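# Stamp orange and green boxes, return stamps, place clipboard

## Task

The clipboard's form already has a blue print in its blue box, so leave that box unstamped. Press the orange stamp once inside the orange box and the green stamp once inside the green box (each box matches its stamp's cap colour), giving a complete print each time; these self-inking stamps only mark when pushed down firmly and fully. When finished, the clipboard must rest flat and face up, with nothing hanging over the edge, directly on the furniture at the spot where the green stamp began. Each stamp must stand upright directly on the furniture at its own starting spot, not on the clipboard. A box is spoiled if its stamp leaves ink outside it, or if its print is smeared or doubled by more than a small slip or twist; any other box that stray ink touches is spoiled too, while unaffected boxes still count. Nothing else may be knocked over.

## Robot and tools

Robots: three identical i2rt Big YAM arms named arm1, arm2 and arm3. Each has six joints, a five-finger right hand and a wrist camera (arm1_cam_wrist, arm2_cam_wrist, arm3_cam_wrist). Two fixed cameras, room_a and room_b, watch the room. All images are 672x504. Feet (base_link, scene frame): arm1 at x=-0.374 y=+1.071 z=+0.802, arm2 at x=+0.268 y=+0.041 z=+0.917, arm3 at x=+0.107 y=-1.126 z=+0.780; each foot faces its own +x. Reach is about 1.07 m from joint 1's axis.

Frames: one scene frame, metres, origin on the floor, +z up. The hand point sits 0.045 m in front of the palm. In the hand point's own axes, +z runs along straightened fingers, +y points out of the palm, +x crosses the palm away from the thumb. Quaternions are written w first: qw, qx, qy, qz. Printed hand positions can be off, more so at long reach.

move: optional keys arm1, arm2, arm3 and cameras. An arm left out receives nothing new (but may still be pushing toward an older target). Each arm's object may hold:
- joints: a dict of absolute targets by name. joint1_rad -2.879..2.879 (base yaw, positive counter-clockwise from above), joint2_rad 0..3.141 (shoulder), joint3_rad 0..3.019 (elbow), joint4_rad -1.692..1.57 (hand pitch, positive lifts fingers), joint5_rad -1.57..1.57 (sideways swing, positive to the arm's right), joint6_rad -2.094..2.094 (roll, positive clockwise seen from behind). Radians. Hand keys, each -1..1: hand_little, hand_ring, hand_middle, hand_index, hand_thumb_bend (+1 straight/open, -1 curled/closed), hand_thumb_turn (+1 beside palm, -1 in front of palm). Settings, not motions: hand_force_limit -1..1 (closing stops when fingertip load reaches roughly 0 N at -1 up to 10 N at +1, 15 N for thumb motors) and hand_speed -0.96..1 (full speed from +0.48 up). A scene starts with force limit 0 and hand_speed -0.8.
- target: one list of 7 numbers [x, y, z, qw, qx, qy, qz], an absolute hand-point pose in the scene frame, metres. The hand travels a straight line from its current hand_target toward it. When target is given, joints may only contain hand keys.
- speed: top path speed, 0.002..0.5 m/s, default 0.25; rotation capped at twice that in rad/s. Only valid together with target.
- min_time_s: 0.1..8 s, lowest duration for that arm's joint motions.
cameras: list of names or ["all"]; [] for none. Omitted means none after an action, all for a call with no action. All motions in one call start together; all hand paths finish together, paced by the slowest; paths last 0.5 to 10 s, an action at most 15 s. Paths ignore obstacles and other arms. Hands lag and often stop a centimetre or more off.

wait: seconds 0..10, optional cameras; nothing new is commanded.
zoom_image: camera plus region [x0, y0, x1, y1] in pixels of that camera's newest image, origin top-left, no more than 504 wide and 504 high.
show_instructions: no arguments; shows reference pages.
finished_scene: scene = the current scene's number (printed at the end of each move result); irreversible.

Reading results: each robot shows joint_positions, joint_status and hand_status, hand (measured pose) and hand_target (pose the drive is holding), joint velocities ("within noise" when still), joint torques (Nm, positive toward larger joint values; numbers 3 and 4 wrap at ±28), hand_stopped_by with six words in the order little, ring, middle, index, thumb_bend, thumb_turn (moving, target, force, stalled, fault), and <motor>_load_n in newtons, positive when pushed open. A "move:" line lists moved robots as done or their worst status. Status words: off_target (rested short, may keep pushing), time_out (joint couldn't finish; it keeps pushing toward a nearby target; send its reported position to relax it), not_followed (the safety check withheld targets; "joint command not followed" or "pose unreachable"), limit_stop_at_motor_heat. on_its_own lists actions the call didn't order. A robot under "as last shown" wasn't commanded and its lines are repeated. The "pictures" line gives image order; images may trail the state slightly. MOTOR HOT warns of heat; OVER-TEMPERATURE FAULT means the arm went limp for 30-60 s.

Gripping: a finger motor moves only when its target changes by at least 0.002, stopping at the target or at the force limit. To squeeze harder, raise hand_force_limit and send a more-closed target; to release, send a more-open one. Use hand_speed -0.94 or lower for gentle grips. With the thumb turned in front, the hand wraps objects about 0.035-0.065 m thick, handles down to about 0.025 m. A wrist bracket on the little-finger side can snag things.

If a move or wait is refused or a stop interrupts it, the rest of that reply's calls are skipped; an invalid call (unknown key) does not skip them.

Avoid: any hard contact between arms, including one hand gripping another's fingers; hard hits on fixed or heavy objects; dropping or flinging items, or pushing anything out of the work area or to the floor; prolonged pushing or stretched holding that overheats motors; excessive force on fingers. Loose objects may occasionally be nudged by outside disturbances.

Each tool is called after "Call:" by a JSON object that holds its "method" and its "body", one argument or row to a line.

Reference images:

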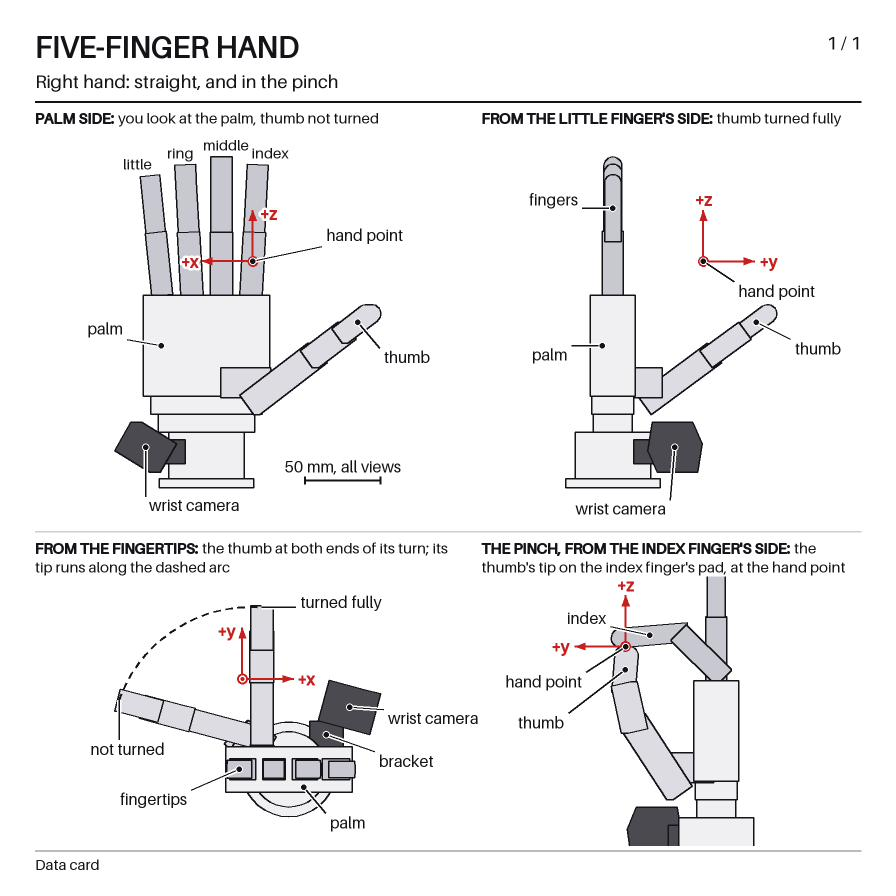

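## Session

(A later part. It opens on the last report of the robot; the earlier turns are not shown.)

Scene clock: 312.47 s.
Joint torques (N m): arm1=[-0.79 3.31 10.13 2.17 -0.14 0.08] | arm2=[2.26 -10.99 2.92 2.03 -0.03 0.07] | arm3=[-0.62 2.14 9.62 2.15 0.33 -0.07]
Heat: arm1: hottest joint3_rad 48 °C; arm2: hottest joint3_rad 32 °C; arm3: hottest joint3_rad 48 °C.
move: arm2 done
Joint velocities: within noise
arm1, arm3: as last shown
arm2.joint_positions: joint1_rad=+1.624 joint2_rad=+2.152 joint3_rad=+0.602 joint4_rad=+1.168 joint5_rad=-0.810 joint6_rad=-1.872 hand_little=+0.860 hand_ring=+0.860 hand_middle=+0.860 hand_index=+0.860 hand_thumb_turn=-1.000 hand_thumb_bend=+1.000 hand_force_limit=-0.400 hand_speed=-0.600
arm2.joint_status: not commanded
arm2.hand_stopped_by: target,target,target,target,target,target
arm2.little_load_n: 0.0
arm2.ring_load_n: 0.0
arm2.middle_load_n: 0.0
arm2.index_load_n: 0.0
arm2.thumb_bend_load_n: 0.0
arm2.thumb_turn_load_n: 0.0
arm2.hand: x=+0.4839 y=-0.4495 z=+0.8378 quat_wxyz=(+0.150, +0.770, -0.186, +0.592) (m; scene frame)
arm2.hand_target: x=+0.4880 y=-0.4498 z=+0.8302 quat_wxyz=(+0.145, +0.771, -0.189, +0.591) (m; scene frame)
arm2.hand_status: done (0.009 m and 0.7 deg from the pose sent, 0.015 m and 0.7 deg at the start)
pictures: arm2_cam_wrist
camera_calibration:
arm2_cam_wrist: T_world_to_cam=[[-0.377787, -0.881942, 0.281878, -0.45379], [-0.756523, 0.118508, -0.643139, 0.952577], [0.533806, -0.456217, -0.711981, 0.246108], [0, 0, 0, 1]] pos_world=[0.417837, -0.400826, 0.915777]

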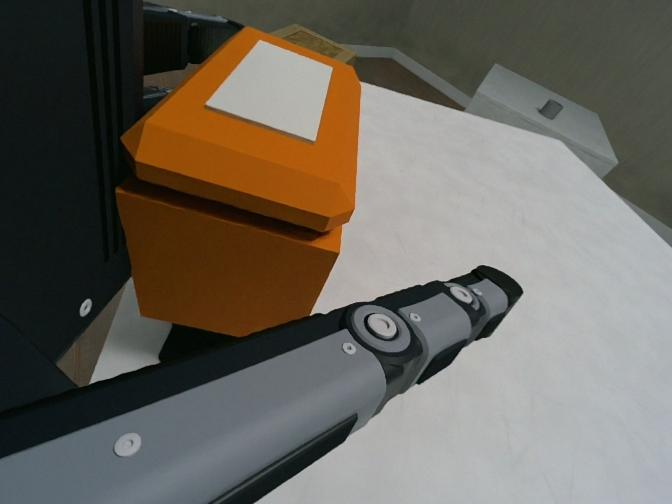

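Call:
{"method": "move", "body": {
  "arm2": {"joints": {"hand_thumb_bend": -0.5, "hand_force_limit": -0.3, "hand_speed": -0.84}},
  "cameras": ["arm2_cam_wrist"]
}}

Call:
{"method": "zoom_image", "body": {
  "camera": "arm2_cam_wrist",
  "region": [140, 0, 440, 300]
}}

Scene clock: 333.00 s.
Joint torques (N m): arm1=[-0.62 3.37 10.15 2.02 -0.1 0.02] | arm2=[2.32 -11.05 2.88 2.02 -0.04 0.04] | arm3=[-0.56 2.02 9.63 2.13 0.33 -0.06]
Heat: arm1: hottest joint3_rad 48 °C; arm2: hottest joint3_rad 32 °C; arm3: hottest joint3_rad 48 °C.
move: arm2 off_target
Joint velocities: within noise
arm1, arm3: as last shown
arm2.joint_positions: joint1_rad=+1.624 joint2_rad=+2.152 joint3_rad=+0.602 joint4_rad=+1.168 joint5_rad=-0.809 joint6_rad=-1.870 hand_little=+0.860 hand_ring=+0.860 hand_middle=+0.860 hand_index=+0.860 hand_thumb_turn=-1.000 hand_thumb_bend=+0.369 hand_force_limit=-0.300 hand_speed=-0.840
arm2.joint_status: hand_thumb_bend off_target (ended at +0.369, target -0.500); the others done
arm2.hand_stopped_by: target,target,target,target,force,target
arm2.little_load_n: 0.0
arm2.ring_load_n: 0.0
arm2.middle_load_n: 0.0
arm2.index_load_n: 2.0
arm2.thumb_bend_load_n: 5.5
arm2.thumb_turn_load_n: 0.0
arm2.hand: x=+0.4837 y=-0.4496 z=+0.8377 quat_wxyz=(+0.150, +0.770, -0.187, +0.592) (m; scene frame)
arm2.hand_target: x=+0.4879 y=-0.4499 z=+0.8302 quat_wxyz=(+0.145, +0.771, -0.188, +0.591) (m; scene frame)
arm2.hand_status: not commanded
pictures: arm2_cam_wrist
camera_calibration:
arm2_cam_wrist: T_world_to_cam=[[-0.378998, -0.881933, 0.280278, -0.451913], [-0.756006, 0.120412, -0.643395, 0.953229], [0.533682, -0.455737, -0.712382, 0.246656], [0, 0, 0, 1]] pos_world=[0.417737, -0.400927, 0.915677]

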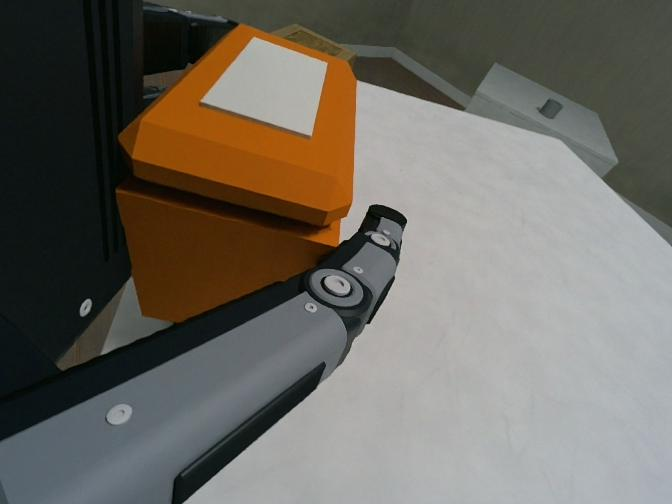

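Scaled by 1.680 from the camera's 672x504 image, which has a finer 960x720 frame.

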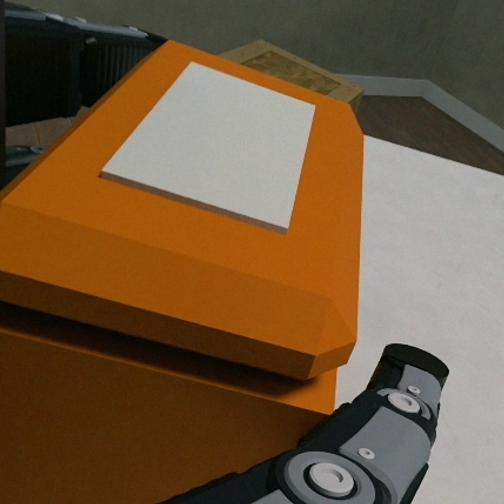

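Call:
{"method": "move", "body": {
  "arm2": {"joints": {"hand_thumb_bend": -0.7, "hand_force_limit": 0.8, "hand_speed": -0.88}},
  "cameras": []
}}

Call:
{"method": "move", "body": {
  "arm2": {"target": [0.486, -0.449, 0.90, 0.1447, 0.7705, -0.1886, 0.5913], "speed": 0.06},
  "cameras": ["arm2_cam_wrist", "room_b"]
}}

Call:
{"method": "zoom_image", "body": {
  "camera": "room_b",
  "region": [350, 220, 450, 310]
}}

Scene clock: 345.77 s.
Joint torques (N m): arm1=[-1.08 3.19 10.07 2.28 -0.12 0.03] | arm2=[2.37 -11.05 2.89 2.03 -0.05 0.05] | arm3=[-0.67 2.08 9.63 2.15 0.33 -0.07]
Heat: arm1: hottest joint3_rad 48 °C; arm2: hottest joint3_rad 32 °C; arm3: hottest joint3_rad 48 °C.
move: arm2 off_target
Joint velocities: within noise
arm1, arm3: as last shown
arm2.joint_positions: joint1_rad=+1.624 joint2_rad=+2.152 joint3_rad=+0.602 joint4_rad=+1.168 joint5_rad=-0.809 joint6_rad=-1.870 hand_little=+0.860 hand_ring=+0.860 hand_middle=+0.860 hand_index=+0.860 hand_thumb_turn=-1.000 hand_thumb_bend=+0.337 hand_force_limit=+0.800 hand_speed=-0.880
arm2.joint_status: hand_thumb_bend off_target (ended at +0.337, target -0.700); the others done
arm2.hand_stopped_by: target,target,target,target,force,target
arm2.little_load_n: 0.0
arm2.ring_load_n: 0.0
arm2.middle_load_n: 0.0
arm2.index_load_n: 2.5
arm2.thumb_bend_load_n: 14.0
arm2.thumb_turn_load_n: 1.0
arm2.hand: x=+0.4837 y=-0.4496 z=+0.8377 quat_wxyz=(+0.150, +0.770, -0.187, +0.592) (m; scene frame)
arm2.hand_target: x=+0.4879 y=-0.4499 z=+0.8302 quat_wxyz=(+0.145, +0.771, -0.188, +0.591) (m; scene frame)
arm2.hand_status: not commanded
arm3.ring_load_n: -0.5
pictures: none
No camera images: "cameras" was empty.

Scene clock: 347.67 s.
Joint torques (N m): arm1=[-0.85 3.49 10.14 2.06 -0.13 0.05] | arm2=[1.96 -13.98 3.15 1.8 -0.22 0] | arm3=[-0.67 2.08 9.63 2.14 0.33 -0.06]
Heat: arm1: hottest joint3_rad 48 °C; arm2: hottest joint3_rad 32 °C; arm3: hottest joint3_rad 48 °C.
move: arm2 off_target
Joint velocities: within noise
arm1, arm3: as last shown
arm1.ring_load_n: 0.5
arm2.joint_positions: joint1_rad=+1.624 joint2_rad=+1.940 joint3_rad=+0.559 joint4_rad=+0.966 joint5_rad=-0.809 joint6_rad=-1.868 hand_little=+0.860 hand_ring=+0.860 hand_middle=+0.860 hand_index=+0.860 hand_thumb_turn=-1.000 hand_thumb_bend=+0.337 hand_force_limit=+0.800 hand_speed=-0.880
arm2.joint_status: not commanded
arm2.hand_stopped_by: target,target,target,target,force,target
arm2.little_load_n: 0.0
arm2.ring_load_n: 0.0
arm2.middle_load_n: 0.0
arm2.index_load_n: 2.5
arm2.thumb_bend_load_n: 13.0
arm2.thumb_turn_load_n: 2.5
arm2.hand: x=+0.4825 y=-0.4460 z=+0.8861 quat_wxyz=(+0.138, +0.774, -0.197, +0.586) (m; scene frame)
arm2.hand_target: x=+0.4860 y=-0.4490 z=+0.8999 quat_wxyz=(+0.145, +0.770, -0.189, +0.591) (m; scene frame)
arm2.hand_status: off_target (0.015 m and 1.4 deg from the pose sent, 0.062 m and 0.6 deg at the start)
arm3.ring_load_n: 0.0
arm3.thumb_bend_load_n: 0.5
pictures: arm2_cam_wrist, room_b
camera_calibration:
arm2_cam_wrist: T_world_to_cam=[[-0.378167, -0.890489, 0.253019, -0.44288], [-0.760324, 0.14285, -0.633641, 0.98641], [0.528107, -0.431999, -0.731082, 0.313332], [0, 0, 0, 1]] pos_world=[0.417037, -0.39993, 0.966158]

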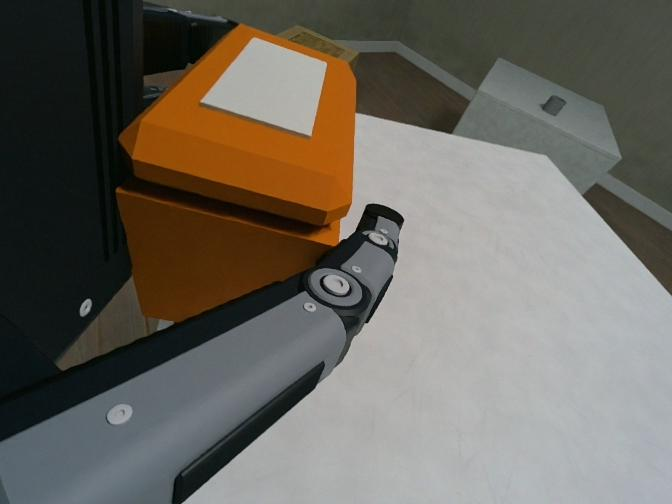

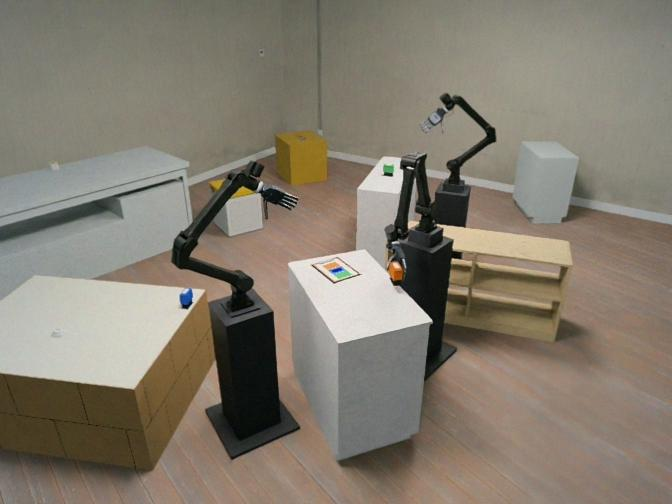

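Scaled by 5.040 from the camera's 672x504 image, which has a finer 960x720 frame.

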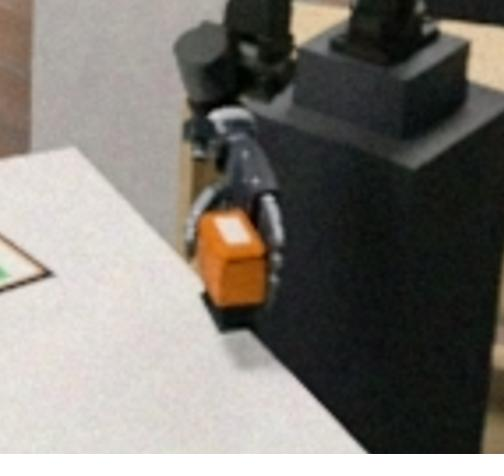

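Call:
{"method": "zoom_image", "body": {
  "camera": "arm2_cam_wrist",
  "region": [140, 0, 440, 300]
}}

Scaled by 1.680 from the camera's 672x504 image, which has a finer 960x720 frame.

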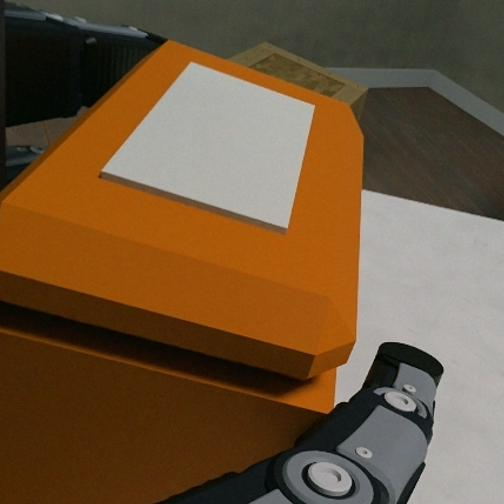

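Call:
{"method": "move", "body": {
  "arm2": {"target": [0.44, -0.44, 0.97, 0.1447, 0.7705, -0.1886, 0.5913], "speed": 0.15},
  "cameras": []
}}

Call:
{"method": "move", "body": {
  "arm2": {"target": [0.069, -0.513, 0.96, 0.4534, 0.5293, -0.5909, 0.4062], "speed": 0.2},
  "cameras": ["arm2_cam_wrist", "arm3_cam_wrist", "room_b"]
}}

Scene clock: 372.83 s.
Joint torques (N m): arm1=[-1.32 3.49 10.1 2.09 -0.11 0] | arm2=[0.85 -11.75 5.5 1.66 -0.43 -0.24] | arm3=[-0.62 2.02 9.62 2.17 0.34 -0.06]
Heat: arm1: hottest joint3_rad 48 °C; arm2: hottest joint3_rad 32 °C; arm3: hottest joint3_rad 48 °C.
move: arm2 off_target
Joint velocities: within noise
arm1, arm3: as last shown
arm1.ring_load_n: 0.0
arm1.thumb_turn_load_n: -0.5
arm2.joint_positions: joint1_rad=+1.516 joint2_rad=+1.639 joint3_rad=+0.509 joint4_rad=+0.655 joint5_rad=-0.915 joint6_rad=-1.923 hand_little=+0.860 hand_ring=+0.860 hand_middle=+0.860 hand_index=+0.860 hand_thumb_turn=-1.000 hand_thumb_bend=+0.337 hand_force_limit=+0.800 hand_speed=-0.880
arm2.joint_status: not commanded
arm2.hand_stopped_by: target,target,target,target,force,target
arm2.little_load_n: 0.0
arm2.ring_load_n: 0.0
arm2.middle_load_n: 0.0
arm2.index_load_n: 2.5
arm2.thumb_bend_load_n: 13.0
arm2.thumb_turn_load_n: 2.5
arm2.hand: x=+0.4429 y=-0.4337 z=+0.9548 quat_wxyz=(+0.128, +0.773, -0.202, +0.588) (m; scene frame)
arm2.hand_target: x=+0.4401 y=-0.4398 z=+0.9698 quat_wxyz=(+0.145, +0.771, -0.189, +0.591) (m; scene frame)
arm2.hand_status: off_target (0.017 m and 2.5 deg from the pose sent, 0.094 m and 1.4 deg at the start)
arm3.little_load_n: 0.5
arm3.thumb_bend_load_n: 0.0
pictures: none
No camera images: "cameras" was empty.

Scene clock: 376.50 s.
Joint torques (N m): arm1=[-1.08 3.49 10.06 2.35 -0.12 0.01] | arm2=[1.03 -10.64 8.36 2.26 0.13 0.03] | arm3=[-0.62 2.08 9.62 2.14 0.33 -0.07]
Heat: arm1: hottest joint3_rad 48 °C; arm2: hottest joint3_rad 32 °C; arm3: hottest joint3_rad 49 °C.
move: arm2 off_target
Joint velocities: within noise
arm1, arm3: as last shown
arm1.thumb_turn_load_n: 0.0
arm2.joint_positions: joint1_rad=+1.092 joint2_rad=+1.754 joint3_rad=+0.608 joint4_rad=+0.857 joint5_rad=-0.188 joint6_rad=-1.631 hand_little=+0.860 hand_ring=+0.860 hand_middle=+0.860 hand_index=+0.860 hand_thumb_turn=-1.000 hand_thumb_bend=+0.337 hand_force_limit=+0.800 hand_speed=-0.880
arm2.joint_status: not commanded
arm2.hand_stopped_by: target,target,target,target,force,target
arm2.little_load_n: -0.5
arm2.ring_load_n: 0.0
arm2.middle_load_n: 0.0
arm2.index_load_n: 2.5
arm2.thumb_bend_load_n: 13.0
arm2.thumb_turn_load_n: 2.0
arm2.hand: x=+0.0775 y=-0.4990 z=+0.9516 quat_wxyz=(+0.443, +0.538, -0.594, +0.401) (m; scene frame)
arm2.hand_target: x=+0.0691 y=-0.5123 z=+0.9603 quat_wxyz=(+0.453, +0.529, -0.591, +0.406) (m; scene frame)
arm2.hand_status: off_target (0.018 m and 1.7 deg from the pose sent, 0.382 m and 68.8 deg at the start)
arm3.little_load_n: 0.0
pictures: arm2_cam_wrist, arm3_cam_wrist, room_b
camera_calibration:
arm2_cam_wrist: T_world_to_cam=[[-0.963148, 0.0120336, 0.268702, -0.179087], [-0.164237, 0.764826, -0.622951, 0.981589], [-0.213006, -0.644125, -0.734664, 0.507102], [0, 0, 0, 1]] pos_world=[0.0967424, -0.421952, 1.03215]
arm3_cam_wrist: T_world_to_cam=[[0.938687, -0.336113, -0.0767772, -0.386415], [-0.338403, -0.855613, -0.391675, -0.232804], [0.0659558, 0.393642, -0.916895, 1.59341], [0, 0, 0, 1]] pos_world=[0.178846, -0.956304, 1.34014]

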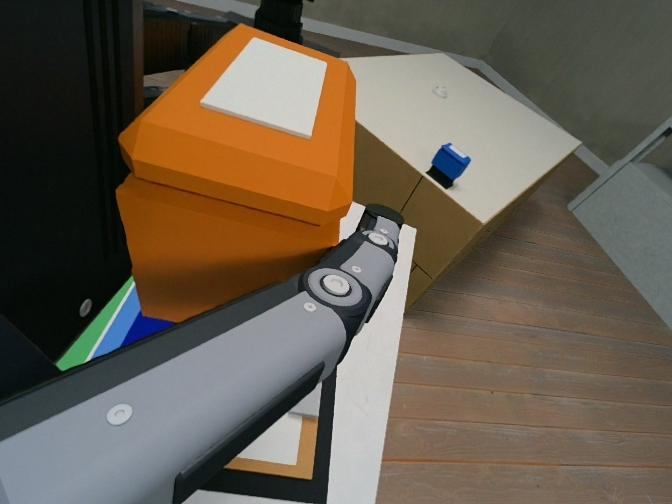

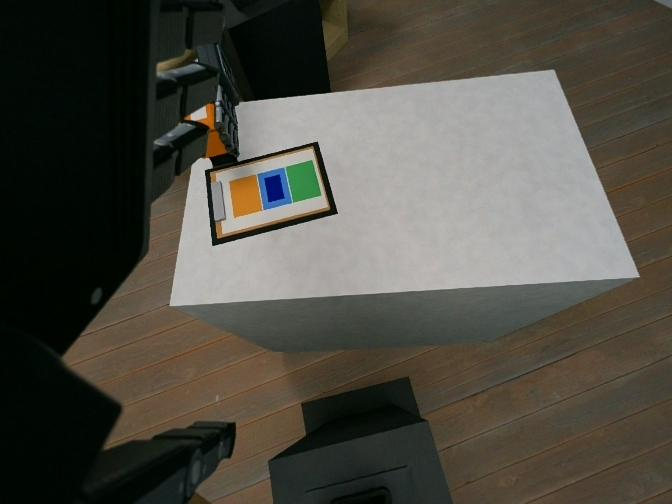

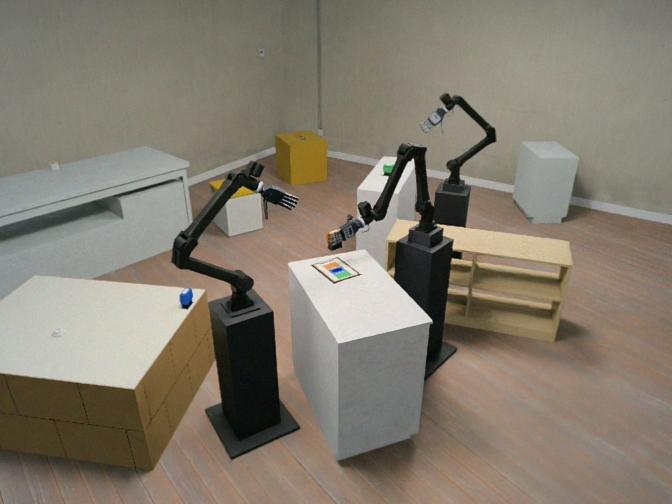

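Call:
{"method": "move", "body": {
  "arm3": {"joints": {"joint1_rad": -1.12}, "min_time_s": 2},
  "cameras": ["arm3_cam_wrist"]
}}

Call:
{"method": "zoom_image", "body": {
  "camera": "arm3_cam_wrist",
  "region": [250, 60, 480, 260]
}}

Scene clock: 385.50 s.
Joint torques (N m): arm1=[-0.85 3.78 10.06 2.14 -0.14 0] | arm2=[1.08 -10.75 8.36 2.26 0.14 0.03] | arm3=[1.9 2.08 9.63 2.14 0.33 -0.06]
Heat: arm1: hottest joint3_rad 48 °C; arm2: hottest joint3_rad 32 °C; arm3: hottest joint3_rad 49 °C.
move: arm3 done
Joint velocities: within noise
arm1.joint_positions: joint1_rad=+0.573 joint2_rad=+0.616 joint3_rad=+1.323 joint4_rad=-1.405 joint5_rad=+0.075 joint6_rad=-0.846 hand_little=+1.000 hand_ring=+1.000 hand_middle=+1.000 hand_index=+1.000 hand_thumb_turn=+1.000 hand_thumb_bend=+1.000 hand_force_limit=+0.000 hand_speed=-0.800
arm1.joint_status: not commanded
arm1.hand_stopped_by: target,target,target,target,target,target
arm1.little_load_n: 0.0
arm1.ring_load_n: 0.0
arm1.middle_load_n: 0.0
arm1.index_load_n: 0.0
arm1.thumb_bend_load_n: 0.0
arm1.thumb_turn_load_n: 0.0
arm1.hand: x=-0.5002 y=+0.9049 z=+1.2363 quat_wxyz=(+0.283, +0.161, -0.891, +0.317) (m; scene frame)
arm1.hand_target: x=-0.5001 y=+0.9051 z=+1.2451 quat_wxyz=(+0.289, +0.160, -0.886, +0.325) (m; scene frame)
arm1.hand_status: not commanded
arm2: as last shown
arm2.little_load_n: 0.0
arm2.thumb_bend_load_n: 13.5
arm2.thumb_turn_load_n: 2.5
arm2.hand: x=+0.0775 y=-0.4990 z=+0.9515 quat_wxyz=(+0.443, +0.538, -0.594, +0.401) (m; scene frame)
arm3.joint_positions: joint1_rad=-1.135 joint2_rad=+0.623 joint3_rad=+1.325 joint4_rad=-1.315 joint5_rad=+0.235 joint6_rad=-0.972 hand_little=+1.000 hand_ring=+1.000 hand_middle=+1.000 hand_index=+1.000 hand_thumb_turn=+1.000 hand_thumb_bend=+1.000 hand_force_limit=+0.000 hand_speed=-0.800
arm3.joint_status: all done
arm3.hand_stopped_by: target,target,target,target,target,target
arm3.little_load_n: 0.0
arm3.ring_load_n: 0.0
arm3.middle_load_n: 0.0
arm3.index_load_n: 0.0
arm3.thumb_bend_load_n: 0.0
arm3.thumb_turn_load_n: 0.0
arm3.hand: x=+0.1120 y=-0.8916 z=+1.2368 quat_wxyz=(-0.398, +0.738, +0.486, +0.246) (m; scene frame)
arm3.hand_target: x=+0.1085 y=-0.8916 z=+1.2504 quat_wxyz=(-0.414, +0.730, +0.485, +0.247) (m; scene frame)
arm3.hand_status: not commanded
pictures: arm3_cam_wrist
camera_calibration:
arm3_cam_wrist: T_world_to_cam=[[0.996051, -0.0431672, -0.0775883, -0.0619824], [-0.0702376, -0.917647, -0.391141, -0.331736], [-0.0543142, 0.395046, -0.917054, 1.60798], [0, 0, 0, 1]] pos_world=[0.125773, -0.942317, 1.34004]

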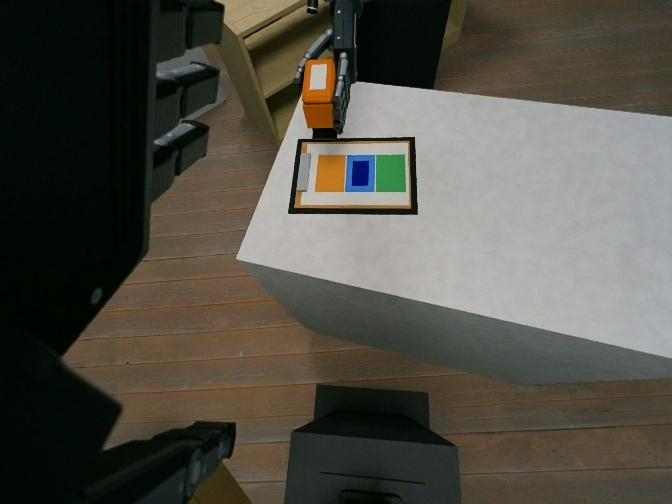

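Scaled by 2.191 from the camera's 672x504 image, which has a finer 960x720 frame.

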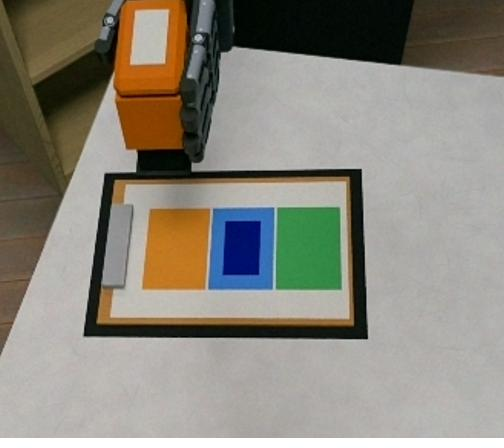

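Call:
{"method": "move", "body": {
  "arm2": {"target": [0.060, -0.530, 0.888, 0.4534, 0.5293, -0.5909, 0.4062], "speed": 0.1},
  "cameras": ["arm3_cam_wrist", "arm2_cam_wrist"]
}}

Call:
{"method": "zoom_image", "body": {
  "camera": "arm3_cam_wrist",
  "region": [270, 70, 430, 230]
}}

Scene clock: 413.97 s.
Joint torques (N m): arm1=[-0.97 3.31 10.1 2.26 -0.12 0.03] | arm2=[0.67 -12.86 6.22 3.02 -0.1 0.01] | arm3=[1.73 2.14 9.62 2.14 0.33 -0.07]
Heat: arm1: hottest joint3_rad 48 °C; arm2: hottest joint3_rad 33 °C; arm3: hottest joint3_rad 49 °C.
move: arm2 off_target
Joint velocities: within noise
arm1, arm3: as last shown
arm2.joint_positions: joint1_rad=+1.087 joint2_rad=+2.012 joint3_rad=+0.686 joint4_rad=+1.022 joint5_rad=-0.190 joint6_rad=-1.631 hand_little=+0.860 hand_ring=+0.860 hand_middle=+0.860 hand_index=+0.860 hand_thumb_turn=-1.000 hand_thumb_bend=+0.337 hand_force_limit=+0.800 hand_speed=-0.880
arm2.joint_status: not commanded
arm2.hand_stopped_by: target,target,target,target,force,target
arm2.little_load_n: 0.0
arm2.ring_load_n: 0.0
arm2.middle_load_n: 0.0
arm2.index_load_n: 2.5
arm2.thumb_bend_load_n: 13.5
arm2.thumb_turn_load_n: 2.5
arm2.hand: x=+0.0692 y=-0.5177 z=+0.8785 quat_wxyz=(+0.439, +0.539, -0.599, +0.398) (m; scene frame)
arm2.hand_target: x=+0.0601 y=-0.5294 z=+0.8884 quat_wxyz=(+0.453, +0.529, -0.591, +0.406) (m; scene frame)
arm2.hand_status: off_target (0.018 m and 2.4 deg from the pose sent, 0.073 m and 1.7 deg at the start)
pictures: arm2_cam_wrist, arm3_cam_wrist
camera_calibration:
arm2_cam_wrist: T_world_to_cam=[[-0.964549, 0.0113442, 0.263659, -0.163052], [-0.15848, 0.773969, -0.613071, 0.94466], [-0.211019, -0.633122, -0.744733, 0.453997], [0, 0, 0, 1]] pos_world=[0.0882397, -0.441852, 0.960241]
arm3_cam_wrist: T_world_to_cam=[[0.996051, -0.0431672, -0.0775883, -0.0619824], [-0.0702376, -0.917647, -0.391141, -0.331736], [-0.0543142, 0.395046, -0.917054, 1.60798], [0, 0, 0, 1]] pos_world=[0.125773, -0.942317, 1.34004]

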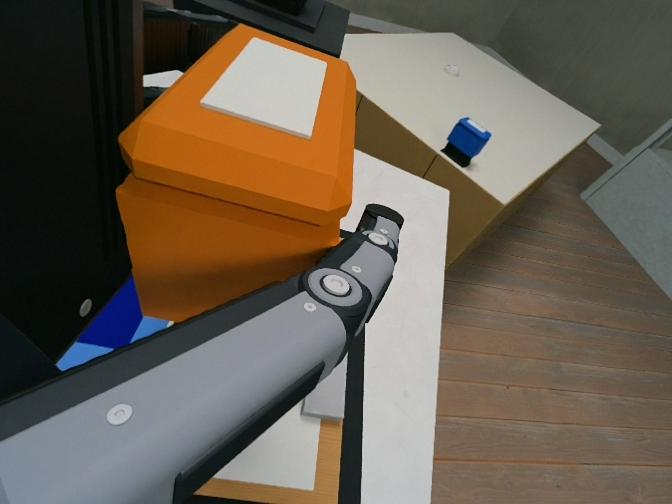

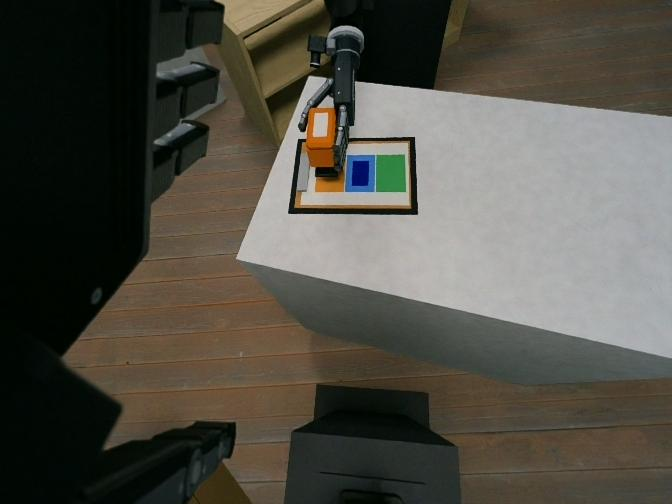

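Scaled by 3.150 from the camera's 672x504 image, which has a finer 960x720 frame.

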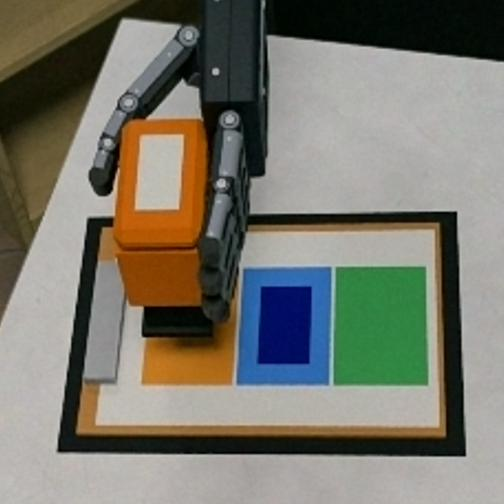

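Call:
{"method": "move", "body": {
  "arm2": {"target": [0.060, -0.530, 0.856, 0.4534, 0.5293, -0.5909, 0.4062], "speed": 0.06},
  "cameras": ["arm3_cam_wrist"]
}}

Call:
{"method": "zoom_image", "body": {
  "camera": "arm3_cam_wrist",
  "region": [280, 100, 400, 220]
}}

Scene clock: 425.93 s.
Joint torques (N m): arm1=[-0.03 4.01 10.07 2.06 -0.15 0.01] | arm2=[0.73 -13.1 5.29 3.04 -0.1 0.01] | arm3=[1.61 2.14 9.63 2.14 0.32 -0.07]
Heat: arm1: hottest joint3_rad 48 °C; arm2: hottest joint3_rad 33 °C; arm3: hottest joint3_rad 49 °C.
move: arm2 off_target
Joint velocities: within noise
arm1, arm3: as last shown
arm2.joint_positions: joint1_rad=+1.087 joint2_rad=+2.115 joint3_rad=+0.710 joint4_rad=+1.105 joint5_rad=-0.190 joint6_rad=-1.631 hand_little=+0.860 hand_ring=+0.860 hand_middle=+0.860 hand_index=+0.860 hand_thumb_turn=-1.000 hand_thumb_bend=+0.337 hand_force_limit=+0.800 hand_speed=-0.880
arm2.joint_status: not commanded
arm2.hand_stopped_by: target,target,target,target,force,target
arm2.little_load_n: 0.0
arm2.ring_load_n: 0.5
arm2.middle_load_n: 0.0
arm2.index_load_n: 2.5
arm2.thumb_bend_load_n: 13.5
arm2.thumb_turn_load_n: 2.5
arm2.hand: x=+0.0687 y=-0.5198 z=+0.8488 quat_wxyz=(+0.440, +0.539, -0.598, +0.399) (m; scene frame)
arm2.hand_target: x=+0.0601 y=-0.5295 z=+0.8562 quat_wxyz=(+0.453, +0.529, -0.591, +0.406) (m; scene frame)
arm2.hand_status: off_target (0.015 m and 2.2 deg from the pose sent, 0.027 m and 2.5 deg at the start)
pictures: arm3_cam_wrist
camera_calibration:
arm3_cam_wrist: T_world_to_cam=[[0.996051, -0.0431672, -0.0775883, -0.0619824], [-0.0702376, -0.917647, -0.391141, -0.331736], [-0.0543142, 0.395046, -0.917054, 1.60798], [0, 0, 0, 1]] pos_world=[0.125773, -0.942317, 1.34004]

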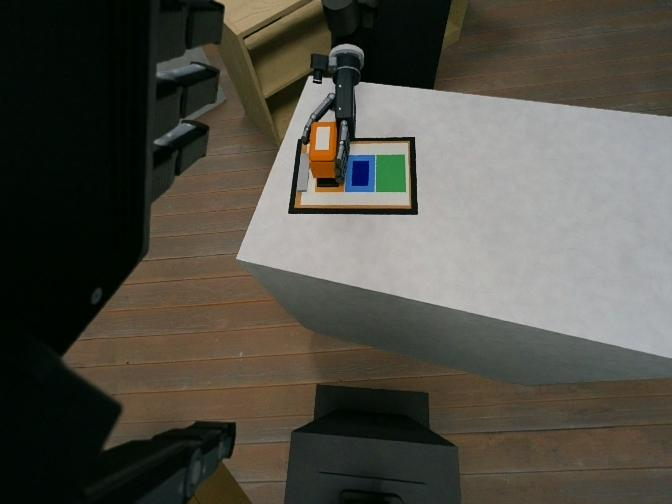

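Scaled by 4.200 from the camera's 672x504 image, which has a finer 960x720 frame.

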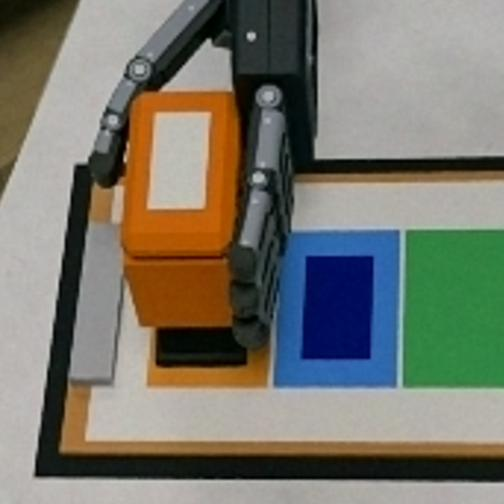

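Call:
{"method": "move", "body": {
  "arm2": {"target": [0.059, -0.530, 0.832, 0.4534, 0.5293, -0.5909, 0.4062], "speed": 0.05},
  "cameras": ["arm3_cam_wrist"]
}}

Call:
{"method": "zoom_image", "body": {
  "camera": "arm3_cam_wrist",
  "region": [280, 100, 400, 220]
}}

Scene clock: 434.33 s.
Joint torques (N m): arm1=[-0.62 3.19 10.13 2.15 -0.15 0.01] | arm2=[0.62 -12.04 4.51 2.45 -0.05 0] | arm3=[1.67 2.08 9.63 2.14 0.32 -0.06]
Heat: arm1: hottest joint3_rad 48 °C; arm2: hottest joint3_rad 33 °C; arm3: hottest joint3_rad 49 °C.
move: arm2 off_target
Joint velocities: within noise
arm1, arm3: as last shown
arm1.thumb_turn_load_n: -0.5
arm2.joint_positions: joint1_rad=+1.086 joint2_rad=+2.173 joint3_rad=+0.739 joint4_rad=+1.176 joint5_rad=-0.193 joint6_rad=-1.631 hand_little=+0.860 hand_ring=+0.860 hand_middle=+0.860 hand_index=+0.860 hand_thumb_turn=-1.000 hand_thumb_bend=+0.337 hand_force_limit=+0.800 hand_speed=-0.880
arm2.joint_status: not commanded
arm2.hand_stopped_by: target,target,target,target,force,target
arm2.little_load_n: 0.0
arm2.ring_load_n: 0.0
arm2.middle_load_n: 0.0
arm2.index_load_n: 2.5
arm2.thumb_bend_load_n: 13.0
arm2.thumb_turn_load_n: 2.5
arm2.hand: x=+0.0656 y=-0.5287 z=+0.8426 quat_wxyz=(+0.454, +0.533, -0.587, +0.408) (m; scene frame)
arm2.hand_target: x=+0.0593 y=-0.5295 z=+0.8321 quat_wxyz=(+0.453, +0.529, -0.591, +0.406) (m; scene frame)
arm2.hand_status: off_target (0.013 m and 0.6 deg from the pose sent, 0.022 m and 2.2 deg at the start)
pictures: arm3_cam_wrist
camera_calibration:
arm3_cam_wrist: T_world_to_cam=[[0.996051, -0.0431672, -0.0775883, -0.0619824], [-0.0702376, -0.917647, -0.391141, -0.331736], [-0.0543142, 0.395046, -0.917054, 1.60798], [0, 0, 0, 1]] pos_world=[0.125773, -0.942317, 1.34004]

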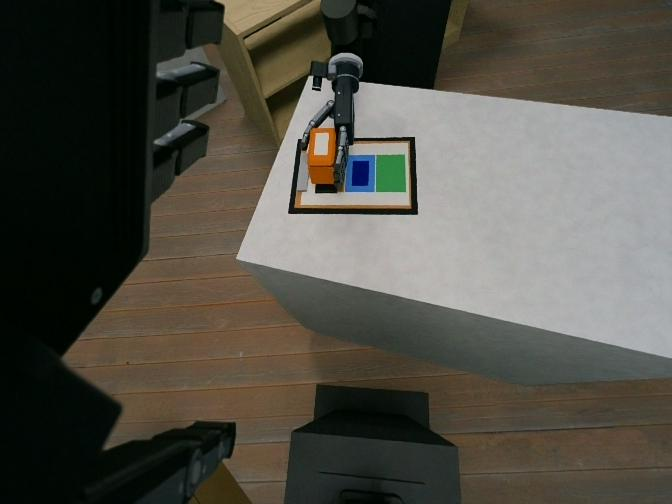

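Scaled by 4.200 from the camera's 672x504 image, which has a finer 960x720 frame.

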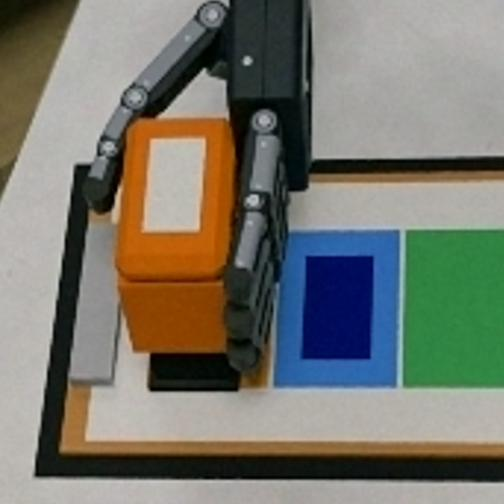

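Call:
{"method": "move", "body": {
  "arm2": {"joints": {"hand_thumb_bend": 1.0, "hand_speed": -0.75}},
  "cameras": ["arm3_cam_wrist"]
}}

Call:
{"method": "zoom_image", "body": {
  "camera": "arm3_cam_wrist",
  "region": [280, 100, 400, 220]
}}

Scene clock: 445.43 s.
Joint torques (N m): arm1=[-1.26 3.66 10.19 2 -0.12 0.01] | arm2=[0.67 -12.69 4.44 2.45 -0.04 0] | arm3=[1.61 2.14 9.63 2.13 0.32 -0.07]
Heat: arm1: hottest joint3_rad 48 °C; arm2: hottest joint3_rad 33 °C; arm3: hottest joint3_rad 49 °C.
move: arm2 done
Joint velocities: within noise
arm1, arm3: as last shown
arm1.index_load_n: -0.5
arm1.thumb_turn_load_n: 0.0
arm2.joint_positions: joint1_rad=+1.084 joint2_rad=+2.182 joint3_rad=+0.739 joint4_rad=+1.176 joint5_rad=-0.194 joint6_rad=-1.631 hand_little=+0.860 hand_ring=+0.860 hand_middle=+0.860 hand_index=+0.860 hand_thumb_turn=-1.000 hand_thumb_bend=+1.000 hand_force_limit=+0.800 hand_speed=-0.750
arm2.joint_status: all done
arm2.hand_stopped_by: target,target,target,target,target,target
arm2.little_load_n: 0.0
arm2.ring_load_n: 0.0
arm2.middle_load_n: 0.0
arm2.index_load_n: 0.0
arm2.thumb_bend_load_n: 0.0
arm2.thumb_turn_load_n: 0.0
arm2.hand: x=+0.0656 y=-0.5267 z=+0.8373 quat_wxyz=(+0.451, +0.534, -0.589, +0.406) (m; scene frame)
arm2.hand_target: x=+0.0591 y=-0.5294 z=+0.8321 quat_wxyz=(+0.453, +0.529, -0.591, +0.406) (m; scene frame)
arm2.hand_status: not commanded
arm3.little_load_n: 0.5
pictures: arm3_cam_wrist
camera_calibration:
arm3_cam_wrist: T_world_to_cam=[[0.996051, -0.0431672, -0.0775883, -0.0619824], [-0.0702376, -0.917647, -0.391141, -0.331736], [-0.0543142, 0.395046, -0.917054, 1.60798], [0, 0, 0, 1]] pos_world=[0.125773, -0.942317, 1.34004]

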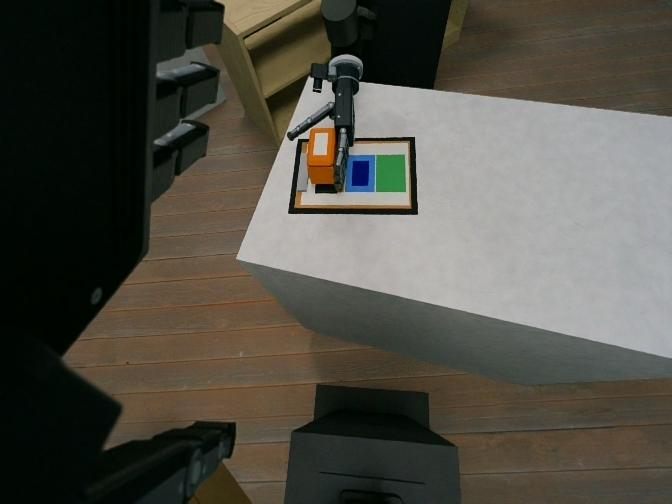

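Scaled by 4.200 from the camera's 672x504 image, which has a finer 960x720 frame.

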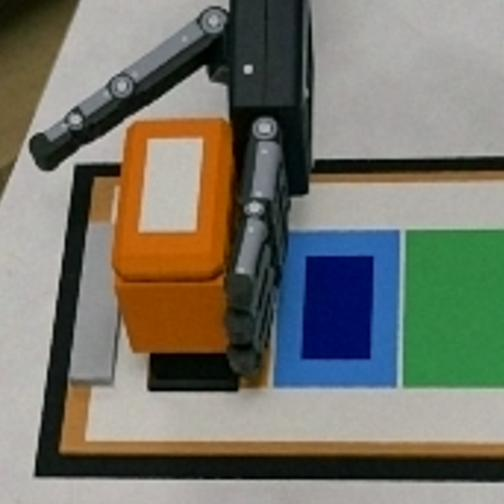

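Call:
{"method": "move", "body": {
  "arm2": {"target": [0.082, -0.533, 0.84, 0.4534, 0.5293, -0.5909, 0.4062], "speed": 0.05, "joints": {"hand_little": 1, "hand_ring": 1, "hand_middle": 1, "hand_index": 1, "hand_speed": -0.8}},
  "cameras": []
}}

Call:
{"method": "move", "body": {
  "arm2": {"target": [0.082, -0.530, 0.99, 0.4534, 0.5293, -0.5909, 0.4062], "speed": 0.12},
  "cameras": ["arm3_cam_wrist"]
}}

Call:
{"method": "zoom_image", "body": {
  "camera": "arm3_cam_wrist",
  "region": [280, 60, 440, 220]
}}

Scene clock: 453.40 s.
Joint torques (N m): arm1=[-0.85 3.72 10 2.15 -0.1 0.04] | arm2=[2.2 -14.74 3.02 2.17 0.16 0.1] | arm3=[1.55 2.02 9.63 2.14 0.32 -0.06]
Heat: arm1: hottest joint3_rad 48 °C; arm2: hottest joint3_rad 33 °C; arm3: hottest joint3_rad 49 °C.
move: arm2 done
Joint velocities: within noise
arm1, arm3: as last shown
arm1.index_load_n: 0.0
arm2.joint_positions: joint1_rad=+1.124 joint2_rad=+2.182 joint3_rad=+0.739 joint4_rad=+1.176 joint5_rad=-0.146 joint6_rad=-1.624 hand_little=+1.000 hand_ring=+1.000 hand_middle=+1.000 hand_index=+1.000 hand_thumb_turn=-1.000 hand_thumb_bend=+1.000 hand_force_limit=+0.800 hand_speed=-0.800
arm2.joint_status: all done
arm2.hand_stopped_by: target,target,target,target,target,target
arm2.little_load_n: 0.0
arm2.ring_load_n: 0.0
arm2.middle_load_n: 0.0
arm2.index_load_n: 0.0
arm2.thumb_bend_load_n: 0.0
arm2.thumb_turn_load_n: 0.5
arm2.hand: x=+0.0793 y=-0.5304 z=+0.8373 quat_wxyz=(+0.454, +0.533, -0.591, +0.401) (m; scene frame)
arm2.hand_target: x=+0.0820 y=-0.5329 z=+0.8399 quat_wxyz=(+0.453, +0.529, -0.591, +0.406) (m; scene frame)
arm2.hand_status: done (0.005 m and 0.7 deg from the pose sent, 0.018 m and 0.6 deg at the start)
arm3.little_load_n: 0.0
pictures: none
No camera images: "cameras" was empty.

Scene clock: 455.40 s.
Joint torques (N m): arm1=[-0.91 3.66 10.03 2.11 -0.12 0] | arm2=[2.08 -13.22 6.52 1.85 0.13 0.09] | arm3=[1.55 2.14 9.63 2.15 0.32 -0.07]
Heat: arm1: hottest joint3_rad 48 °C; arm2: hottest joint3_rad 33 °C; arm3: hottest joint3_rad 49 °C.
move: arm2 done
Joint velocities: within noise
arm1, arm3: as last shown
arm2.joint_positions: joint1_rad=+1.124 joint2_rad=+1.714 joint3_rad=+0.684 joint4_rad=+0.757 joint5_rad=-0.146 joint6_rad=-1.624 hand_little=+1.000 hand_ring=+1.000 hand_middle=+1.000 hand_index=+1.000 hand_thumb_turn=-1.000 hand_thumb_bend=+1.000 hand_force_limit=+0.800 hand_speed=-0.800
arm2.joint_status: not commanded
arm2.hand_stopped_by: target,target,target,target,target,target
arm2.little_load_n: 0.0
arm2.ring_load_n: 0.0
arm2.middle_load_n: 0.0
arm2.index_load_n: 0.0
arm2.thumb_bend_load_n: 0.0
arm2.thumb_turn_load_n: 0.0
arm2.hand: x=+0.0798 y=-0.5269 z=+0.9816 quat_wxyz=(+0.452, +0.534, -0.592, +0.400) (m; scene frame)
arm2.hand_target: x=+0.0820 y=-0.5300 z=+0.9900 quat_wxyz=(+0.453, +0.529, -0.591, +0.406) (m; scene frame)
arm2.hand_status: done (0.009 m and 0.9 deg from the pose sent, 0.153 m and 0.7 deg at the start)
pictures: arm3_cam_wrist
camera_calibration:
arm3_cam_wrist: T_world_to_cam=[[0.996051, -0.0431672, -0.0775883, -0.0619824], [-0.0702376, -0.917647, -0.391141, -0.331736], [-0.0543142, 0.395046, -0.917054, 1.60798], [0, 0, 0, 1]] pos_world=[0.125773, -0.942317, 1.34004]

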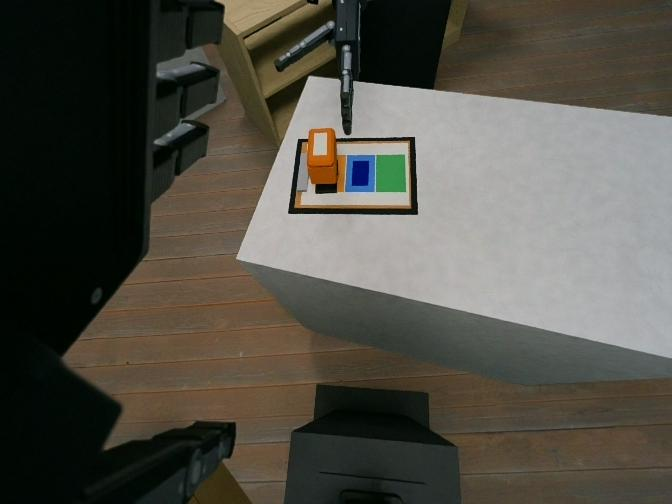

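Scaled by 3.150 from the camera's 672x504 image, which has a finer 960x720 frame.

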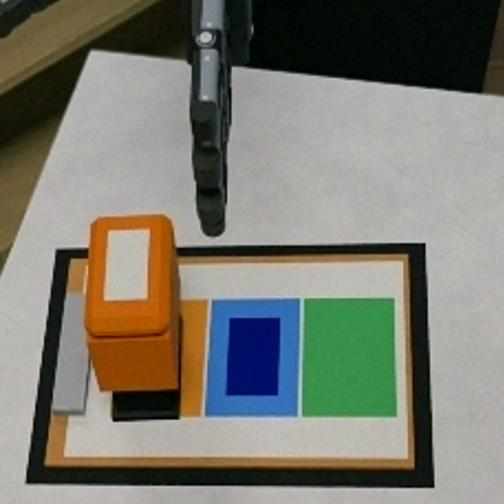

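Call:
{"method": "move", "body": {
  "arm2": {"target": [0.066, -0.530, 0.96, 0.4534, 0.5293, -0.5909, 0.4062], "speed": 0.1},
  "cameras": []
}}

Call:
{"method": "move", "body": {
  "arm2": {"target": [0.066, -0.530, 0.836, 0.4534, 0.5293, -0.5909, 0.4062], "speed": 0.1},
  "cameras": ["arm3_cam_wrist", "arm2_cam_wrist"]
}}

Call:
{"method": "zoom_image", "body": {
  "camera": "arm3_cam_wrist",
  "region": [280, 60, 440, 220]
}}

Scene clock: 479.87 s.
Joint torques (N m): arm1=[-1.08 3.72 10.1 2.09 -0.15 0.01] | arm2=[0.97 -11.05 6.53 2.73 -0.08 -0.02] | arm3=[1.67 2.08 9.61 2.14 0.32 -0.06]
Heat: arm1: hottest joint3_rad 48 °C; arm2: hottest joint3_rad 33 °C; arm3: hottest joint3_rad 49 °C.
move: arm2 done
Joint velocities: within noise
arm1, arm3: as last shown
arm2.joint_positions: joint1_rad=+1.099 joint2_rad=+1.777 joint3_rad=+0.684 joint4_rad=+0.823 joint5_rad=-0.176 joint6_rad=-1.624 hand_little=+1.000 hand_ring=+1.000 hand_middle=+1.000 hand_index=+1.000 hand_thumb_turn=-1.000 hand_thumb_bend=+1.000 hand_force_limit=+0.800 hand_speed=-0.800
arm2.joint_status: not commanded
arm2.hand_stopped_by: target,target,target,target,target,target
arm2.little_load_n: 0.0
arm2.ring_load_n: 0.0
arm2.middle_load_n: 0.0
arm2.index_load_n: 0.0
arm2.thumb_bend_load_n: 0.0
arm2.thumb_turn_load_n: 0.0
arm2.hand: x=+0.0709 y=-0.5264 z=+0.9615 quat_wxyz=(+0.450, +0.533, -0.592, +0.405) (m; scene frame)
arm2.hand_target: x=+0.0660 y=-0.5298 z=+0.9599 quat_wxyz=(+0.453, +0.529, -0.591, +0.406) (m; scene frame)
arm2.hand_status: done (0.006 m and 0.6 deg from the pose sent, 0.026 m and 0.9 deg at the start)
arm3.ring_load_n: 0.5
pictures: none
No camera images: "cameras" was empty.

Scene clock: 481.90 s.
Joint torques (N m): arm1=[-0.73 3.31 10.07 2.14 -0.13 0.03] | arm2=[0.85 -12.81 4.38 2.7 -0.09 -0.03] | arm3=[1.61 2.08 9.62 2.14 0.32 -0.07]
Heat: arm1: hottest joint3_rad 48 °C; arm2: hottest joint3_rad 33 °C; arm3: hottest joint3_rad 49 °C.
move: arm2 done
Joint velocities: within noise
arm1.joint_positions: joint1_rad=+0.573 joint2_rad=+0.616 joint3_rad=+1.323 joint4_rad=-1.405 joint5_rad=+0.075 joint6_rad=-0.846 hand_little=+1.000 hand_ring=+1.000 hand_middle=+1.000 hand_index=+1.000 hand_thumb_turn=+1.000 hand_thumb_bend=+1.000 hand_force_limit=+0.000 hand_speed=-0.800
arm1.joint_status: not commanded
arm1.hand_stopped_by: target,target,target,target,target,target
arm1.little_load_n: 0.5
arm1.ring_load_n: 0.0
arm1.middle_load_n: 0.0
arm1.index_load_n: 0.0
arm1.thumb_bend_load_n: 0.0
arm1.thumb_turn_load_n: 0.0
arm1.hand: x=-0.5002 y=+0.9049 z=+1.2363 quat_wxyz=(+0.283, +0.161, -0.891, +0.317) (m; scene frame)
arm1.hand_target: x=-0.5001 y=+0.9051 z=+1.2451 quat_wxyz=(+0.289, +0.160, -0.886, +0.325) (m; scene frame)
arm1.hand_status: not commanded
arm2.joint_positions: joint1_rad=+1.099 joint2_rad=+2.172 joint3_rad=+0.731 joint4_rad=+1.166 joint5_rad=-0.177 joint6_rad=-1.624 hand_little=+1.000 hand_ring=+1.000 hand_middle=+1.000 hand_index=+1.000 hand_thumb_turn=-1.000 hand_thumb_bend=+1.000 hand_force_limit=+0.800 hand_speed=-0.800
arm2.joint_status: not commanded
arm2.hand_stopped_by: target,target,target,target,target,target
arm2.little_load_n: 0.0
arm2.ring_load_n: 0.0
arm2.middle_load_n: 0.0
arm2.index_load_n: 0.0
arm2.thumb_bend_load_n: 0.0
arm2.thumb_turn_load_n: 0.0
arm2.hand: x=+0.0717 y=-0.5258 z=+0.8381 quat_wxyz=(+0.448, +0.534, -0.593, +0.404) (m; scene frame)
arm2.hand_target: x=+0.0661 y=-0.5298 z=+0.8360 quat_wxyz=(+0.453, +0.529, -0.591, +0.406) (m; scene frame)
arm2.hand_status: done (0.007 m and 0.8 deg from the pose sent, 0.126 m and 0.6 deg at the start)
arm3.joint_positions: joint1_rad=-1.135 joint2_rad=+0.623 joint3_rad=+1.325 joint4_rad=-1.315 joint5_rad=+0.235 joint6_rad=-0.972 hand_little=+1.000 hand_ring=+1.000 hand_middle=+1.000 hand_index=+1.000 hand_thumb_turn=+1.000 hand_thumb_bend=+1.000 hand_force_limit=+0.000 hand_speed=-0.800
arm3.joint_status: not commanded
arm3.hand_stopped_by: target,target,target,target,target,target
arm3.little_load_n: 0.0
arm3.ring_load_n: 0.0
arm3.middle_load_n: 0.0
arm3.index_load_n: 0.0
arm3.thumb_bend_load_n: 0.0
arm3.thumb_turn_load_n: 0.0
arm3.hand: x=+0.1120 y=-0.8916 z=+1.2368 quat_wxyz=(-0.398, +0.738, +0.486, +0.246) (m; scene frame)
arm3.hand_target: x=+0.1085 y=-0.8916 z=+1.2504 quat_wxyz=(-0.414, +0.730, +0.485, +0.247) (m; scene frame)
arm3.hand_status: not commanded
pictures: arm2_cam_wrist, arm3_cam_wrist
camera_calibration:
arm2_cam_wrist: T_world_to_cam=[[-0.962966, 0.0208337, 0.268816, -0.149277], [-0.160418, 0.757072, -0.633331, 0.934693], [-0.216707, -0.653, -0.725692, 0.393368], [0, 0, 0, 1]] pos_world=[0.0914384, -0.447651, 0.917563]
arm3_cam_wrist: T_world_to_cam=[[0.996051, -0.0431672, -0.0775883, -0.0619824], [-0.0702376, -0.917647, -0.391141, -0.331736], [-0.0543142, 0.395046, -0.917054, 1.60798], [0, 0, 0, 1]] pos_world=[0.125773, -0.942317, 1.34004]

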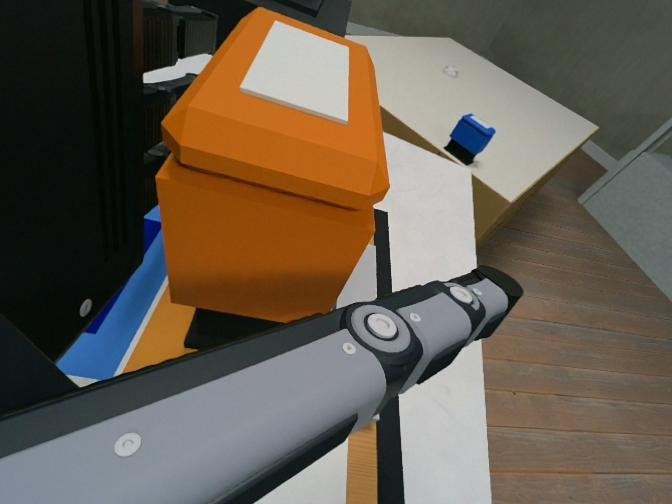

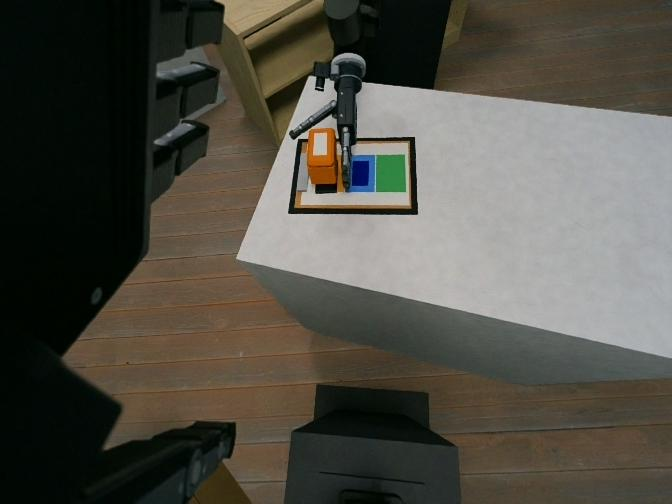

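Scaled by 3.150 from the camera's 672x504 image, which has a finer 960x720 frame.

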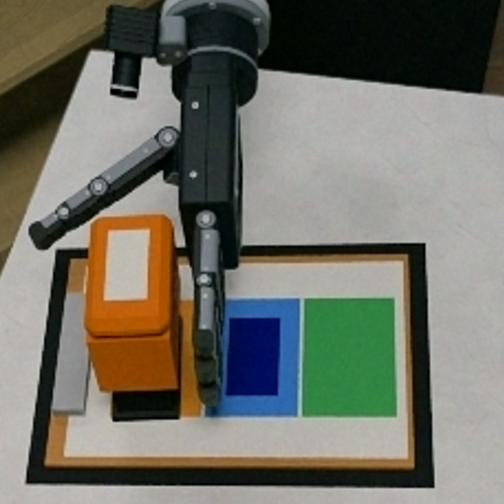

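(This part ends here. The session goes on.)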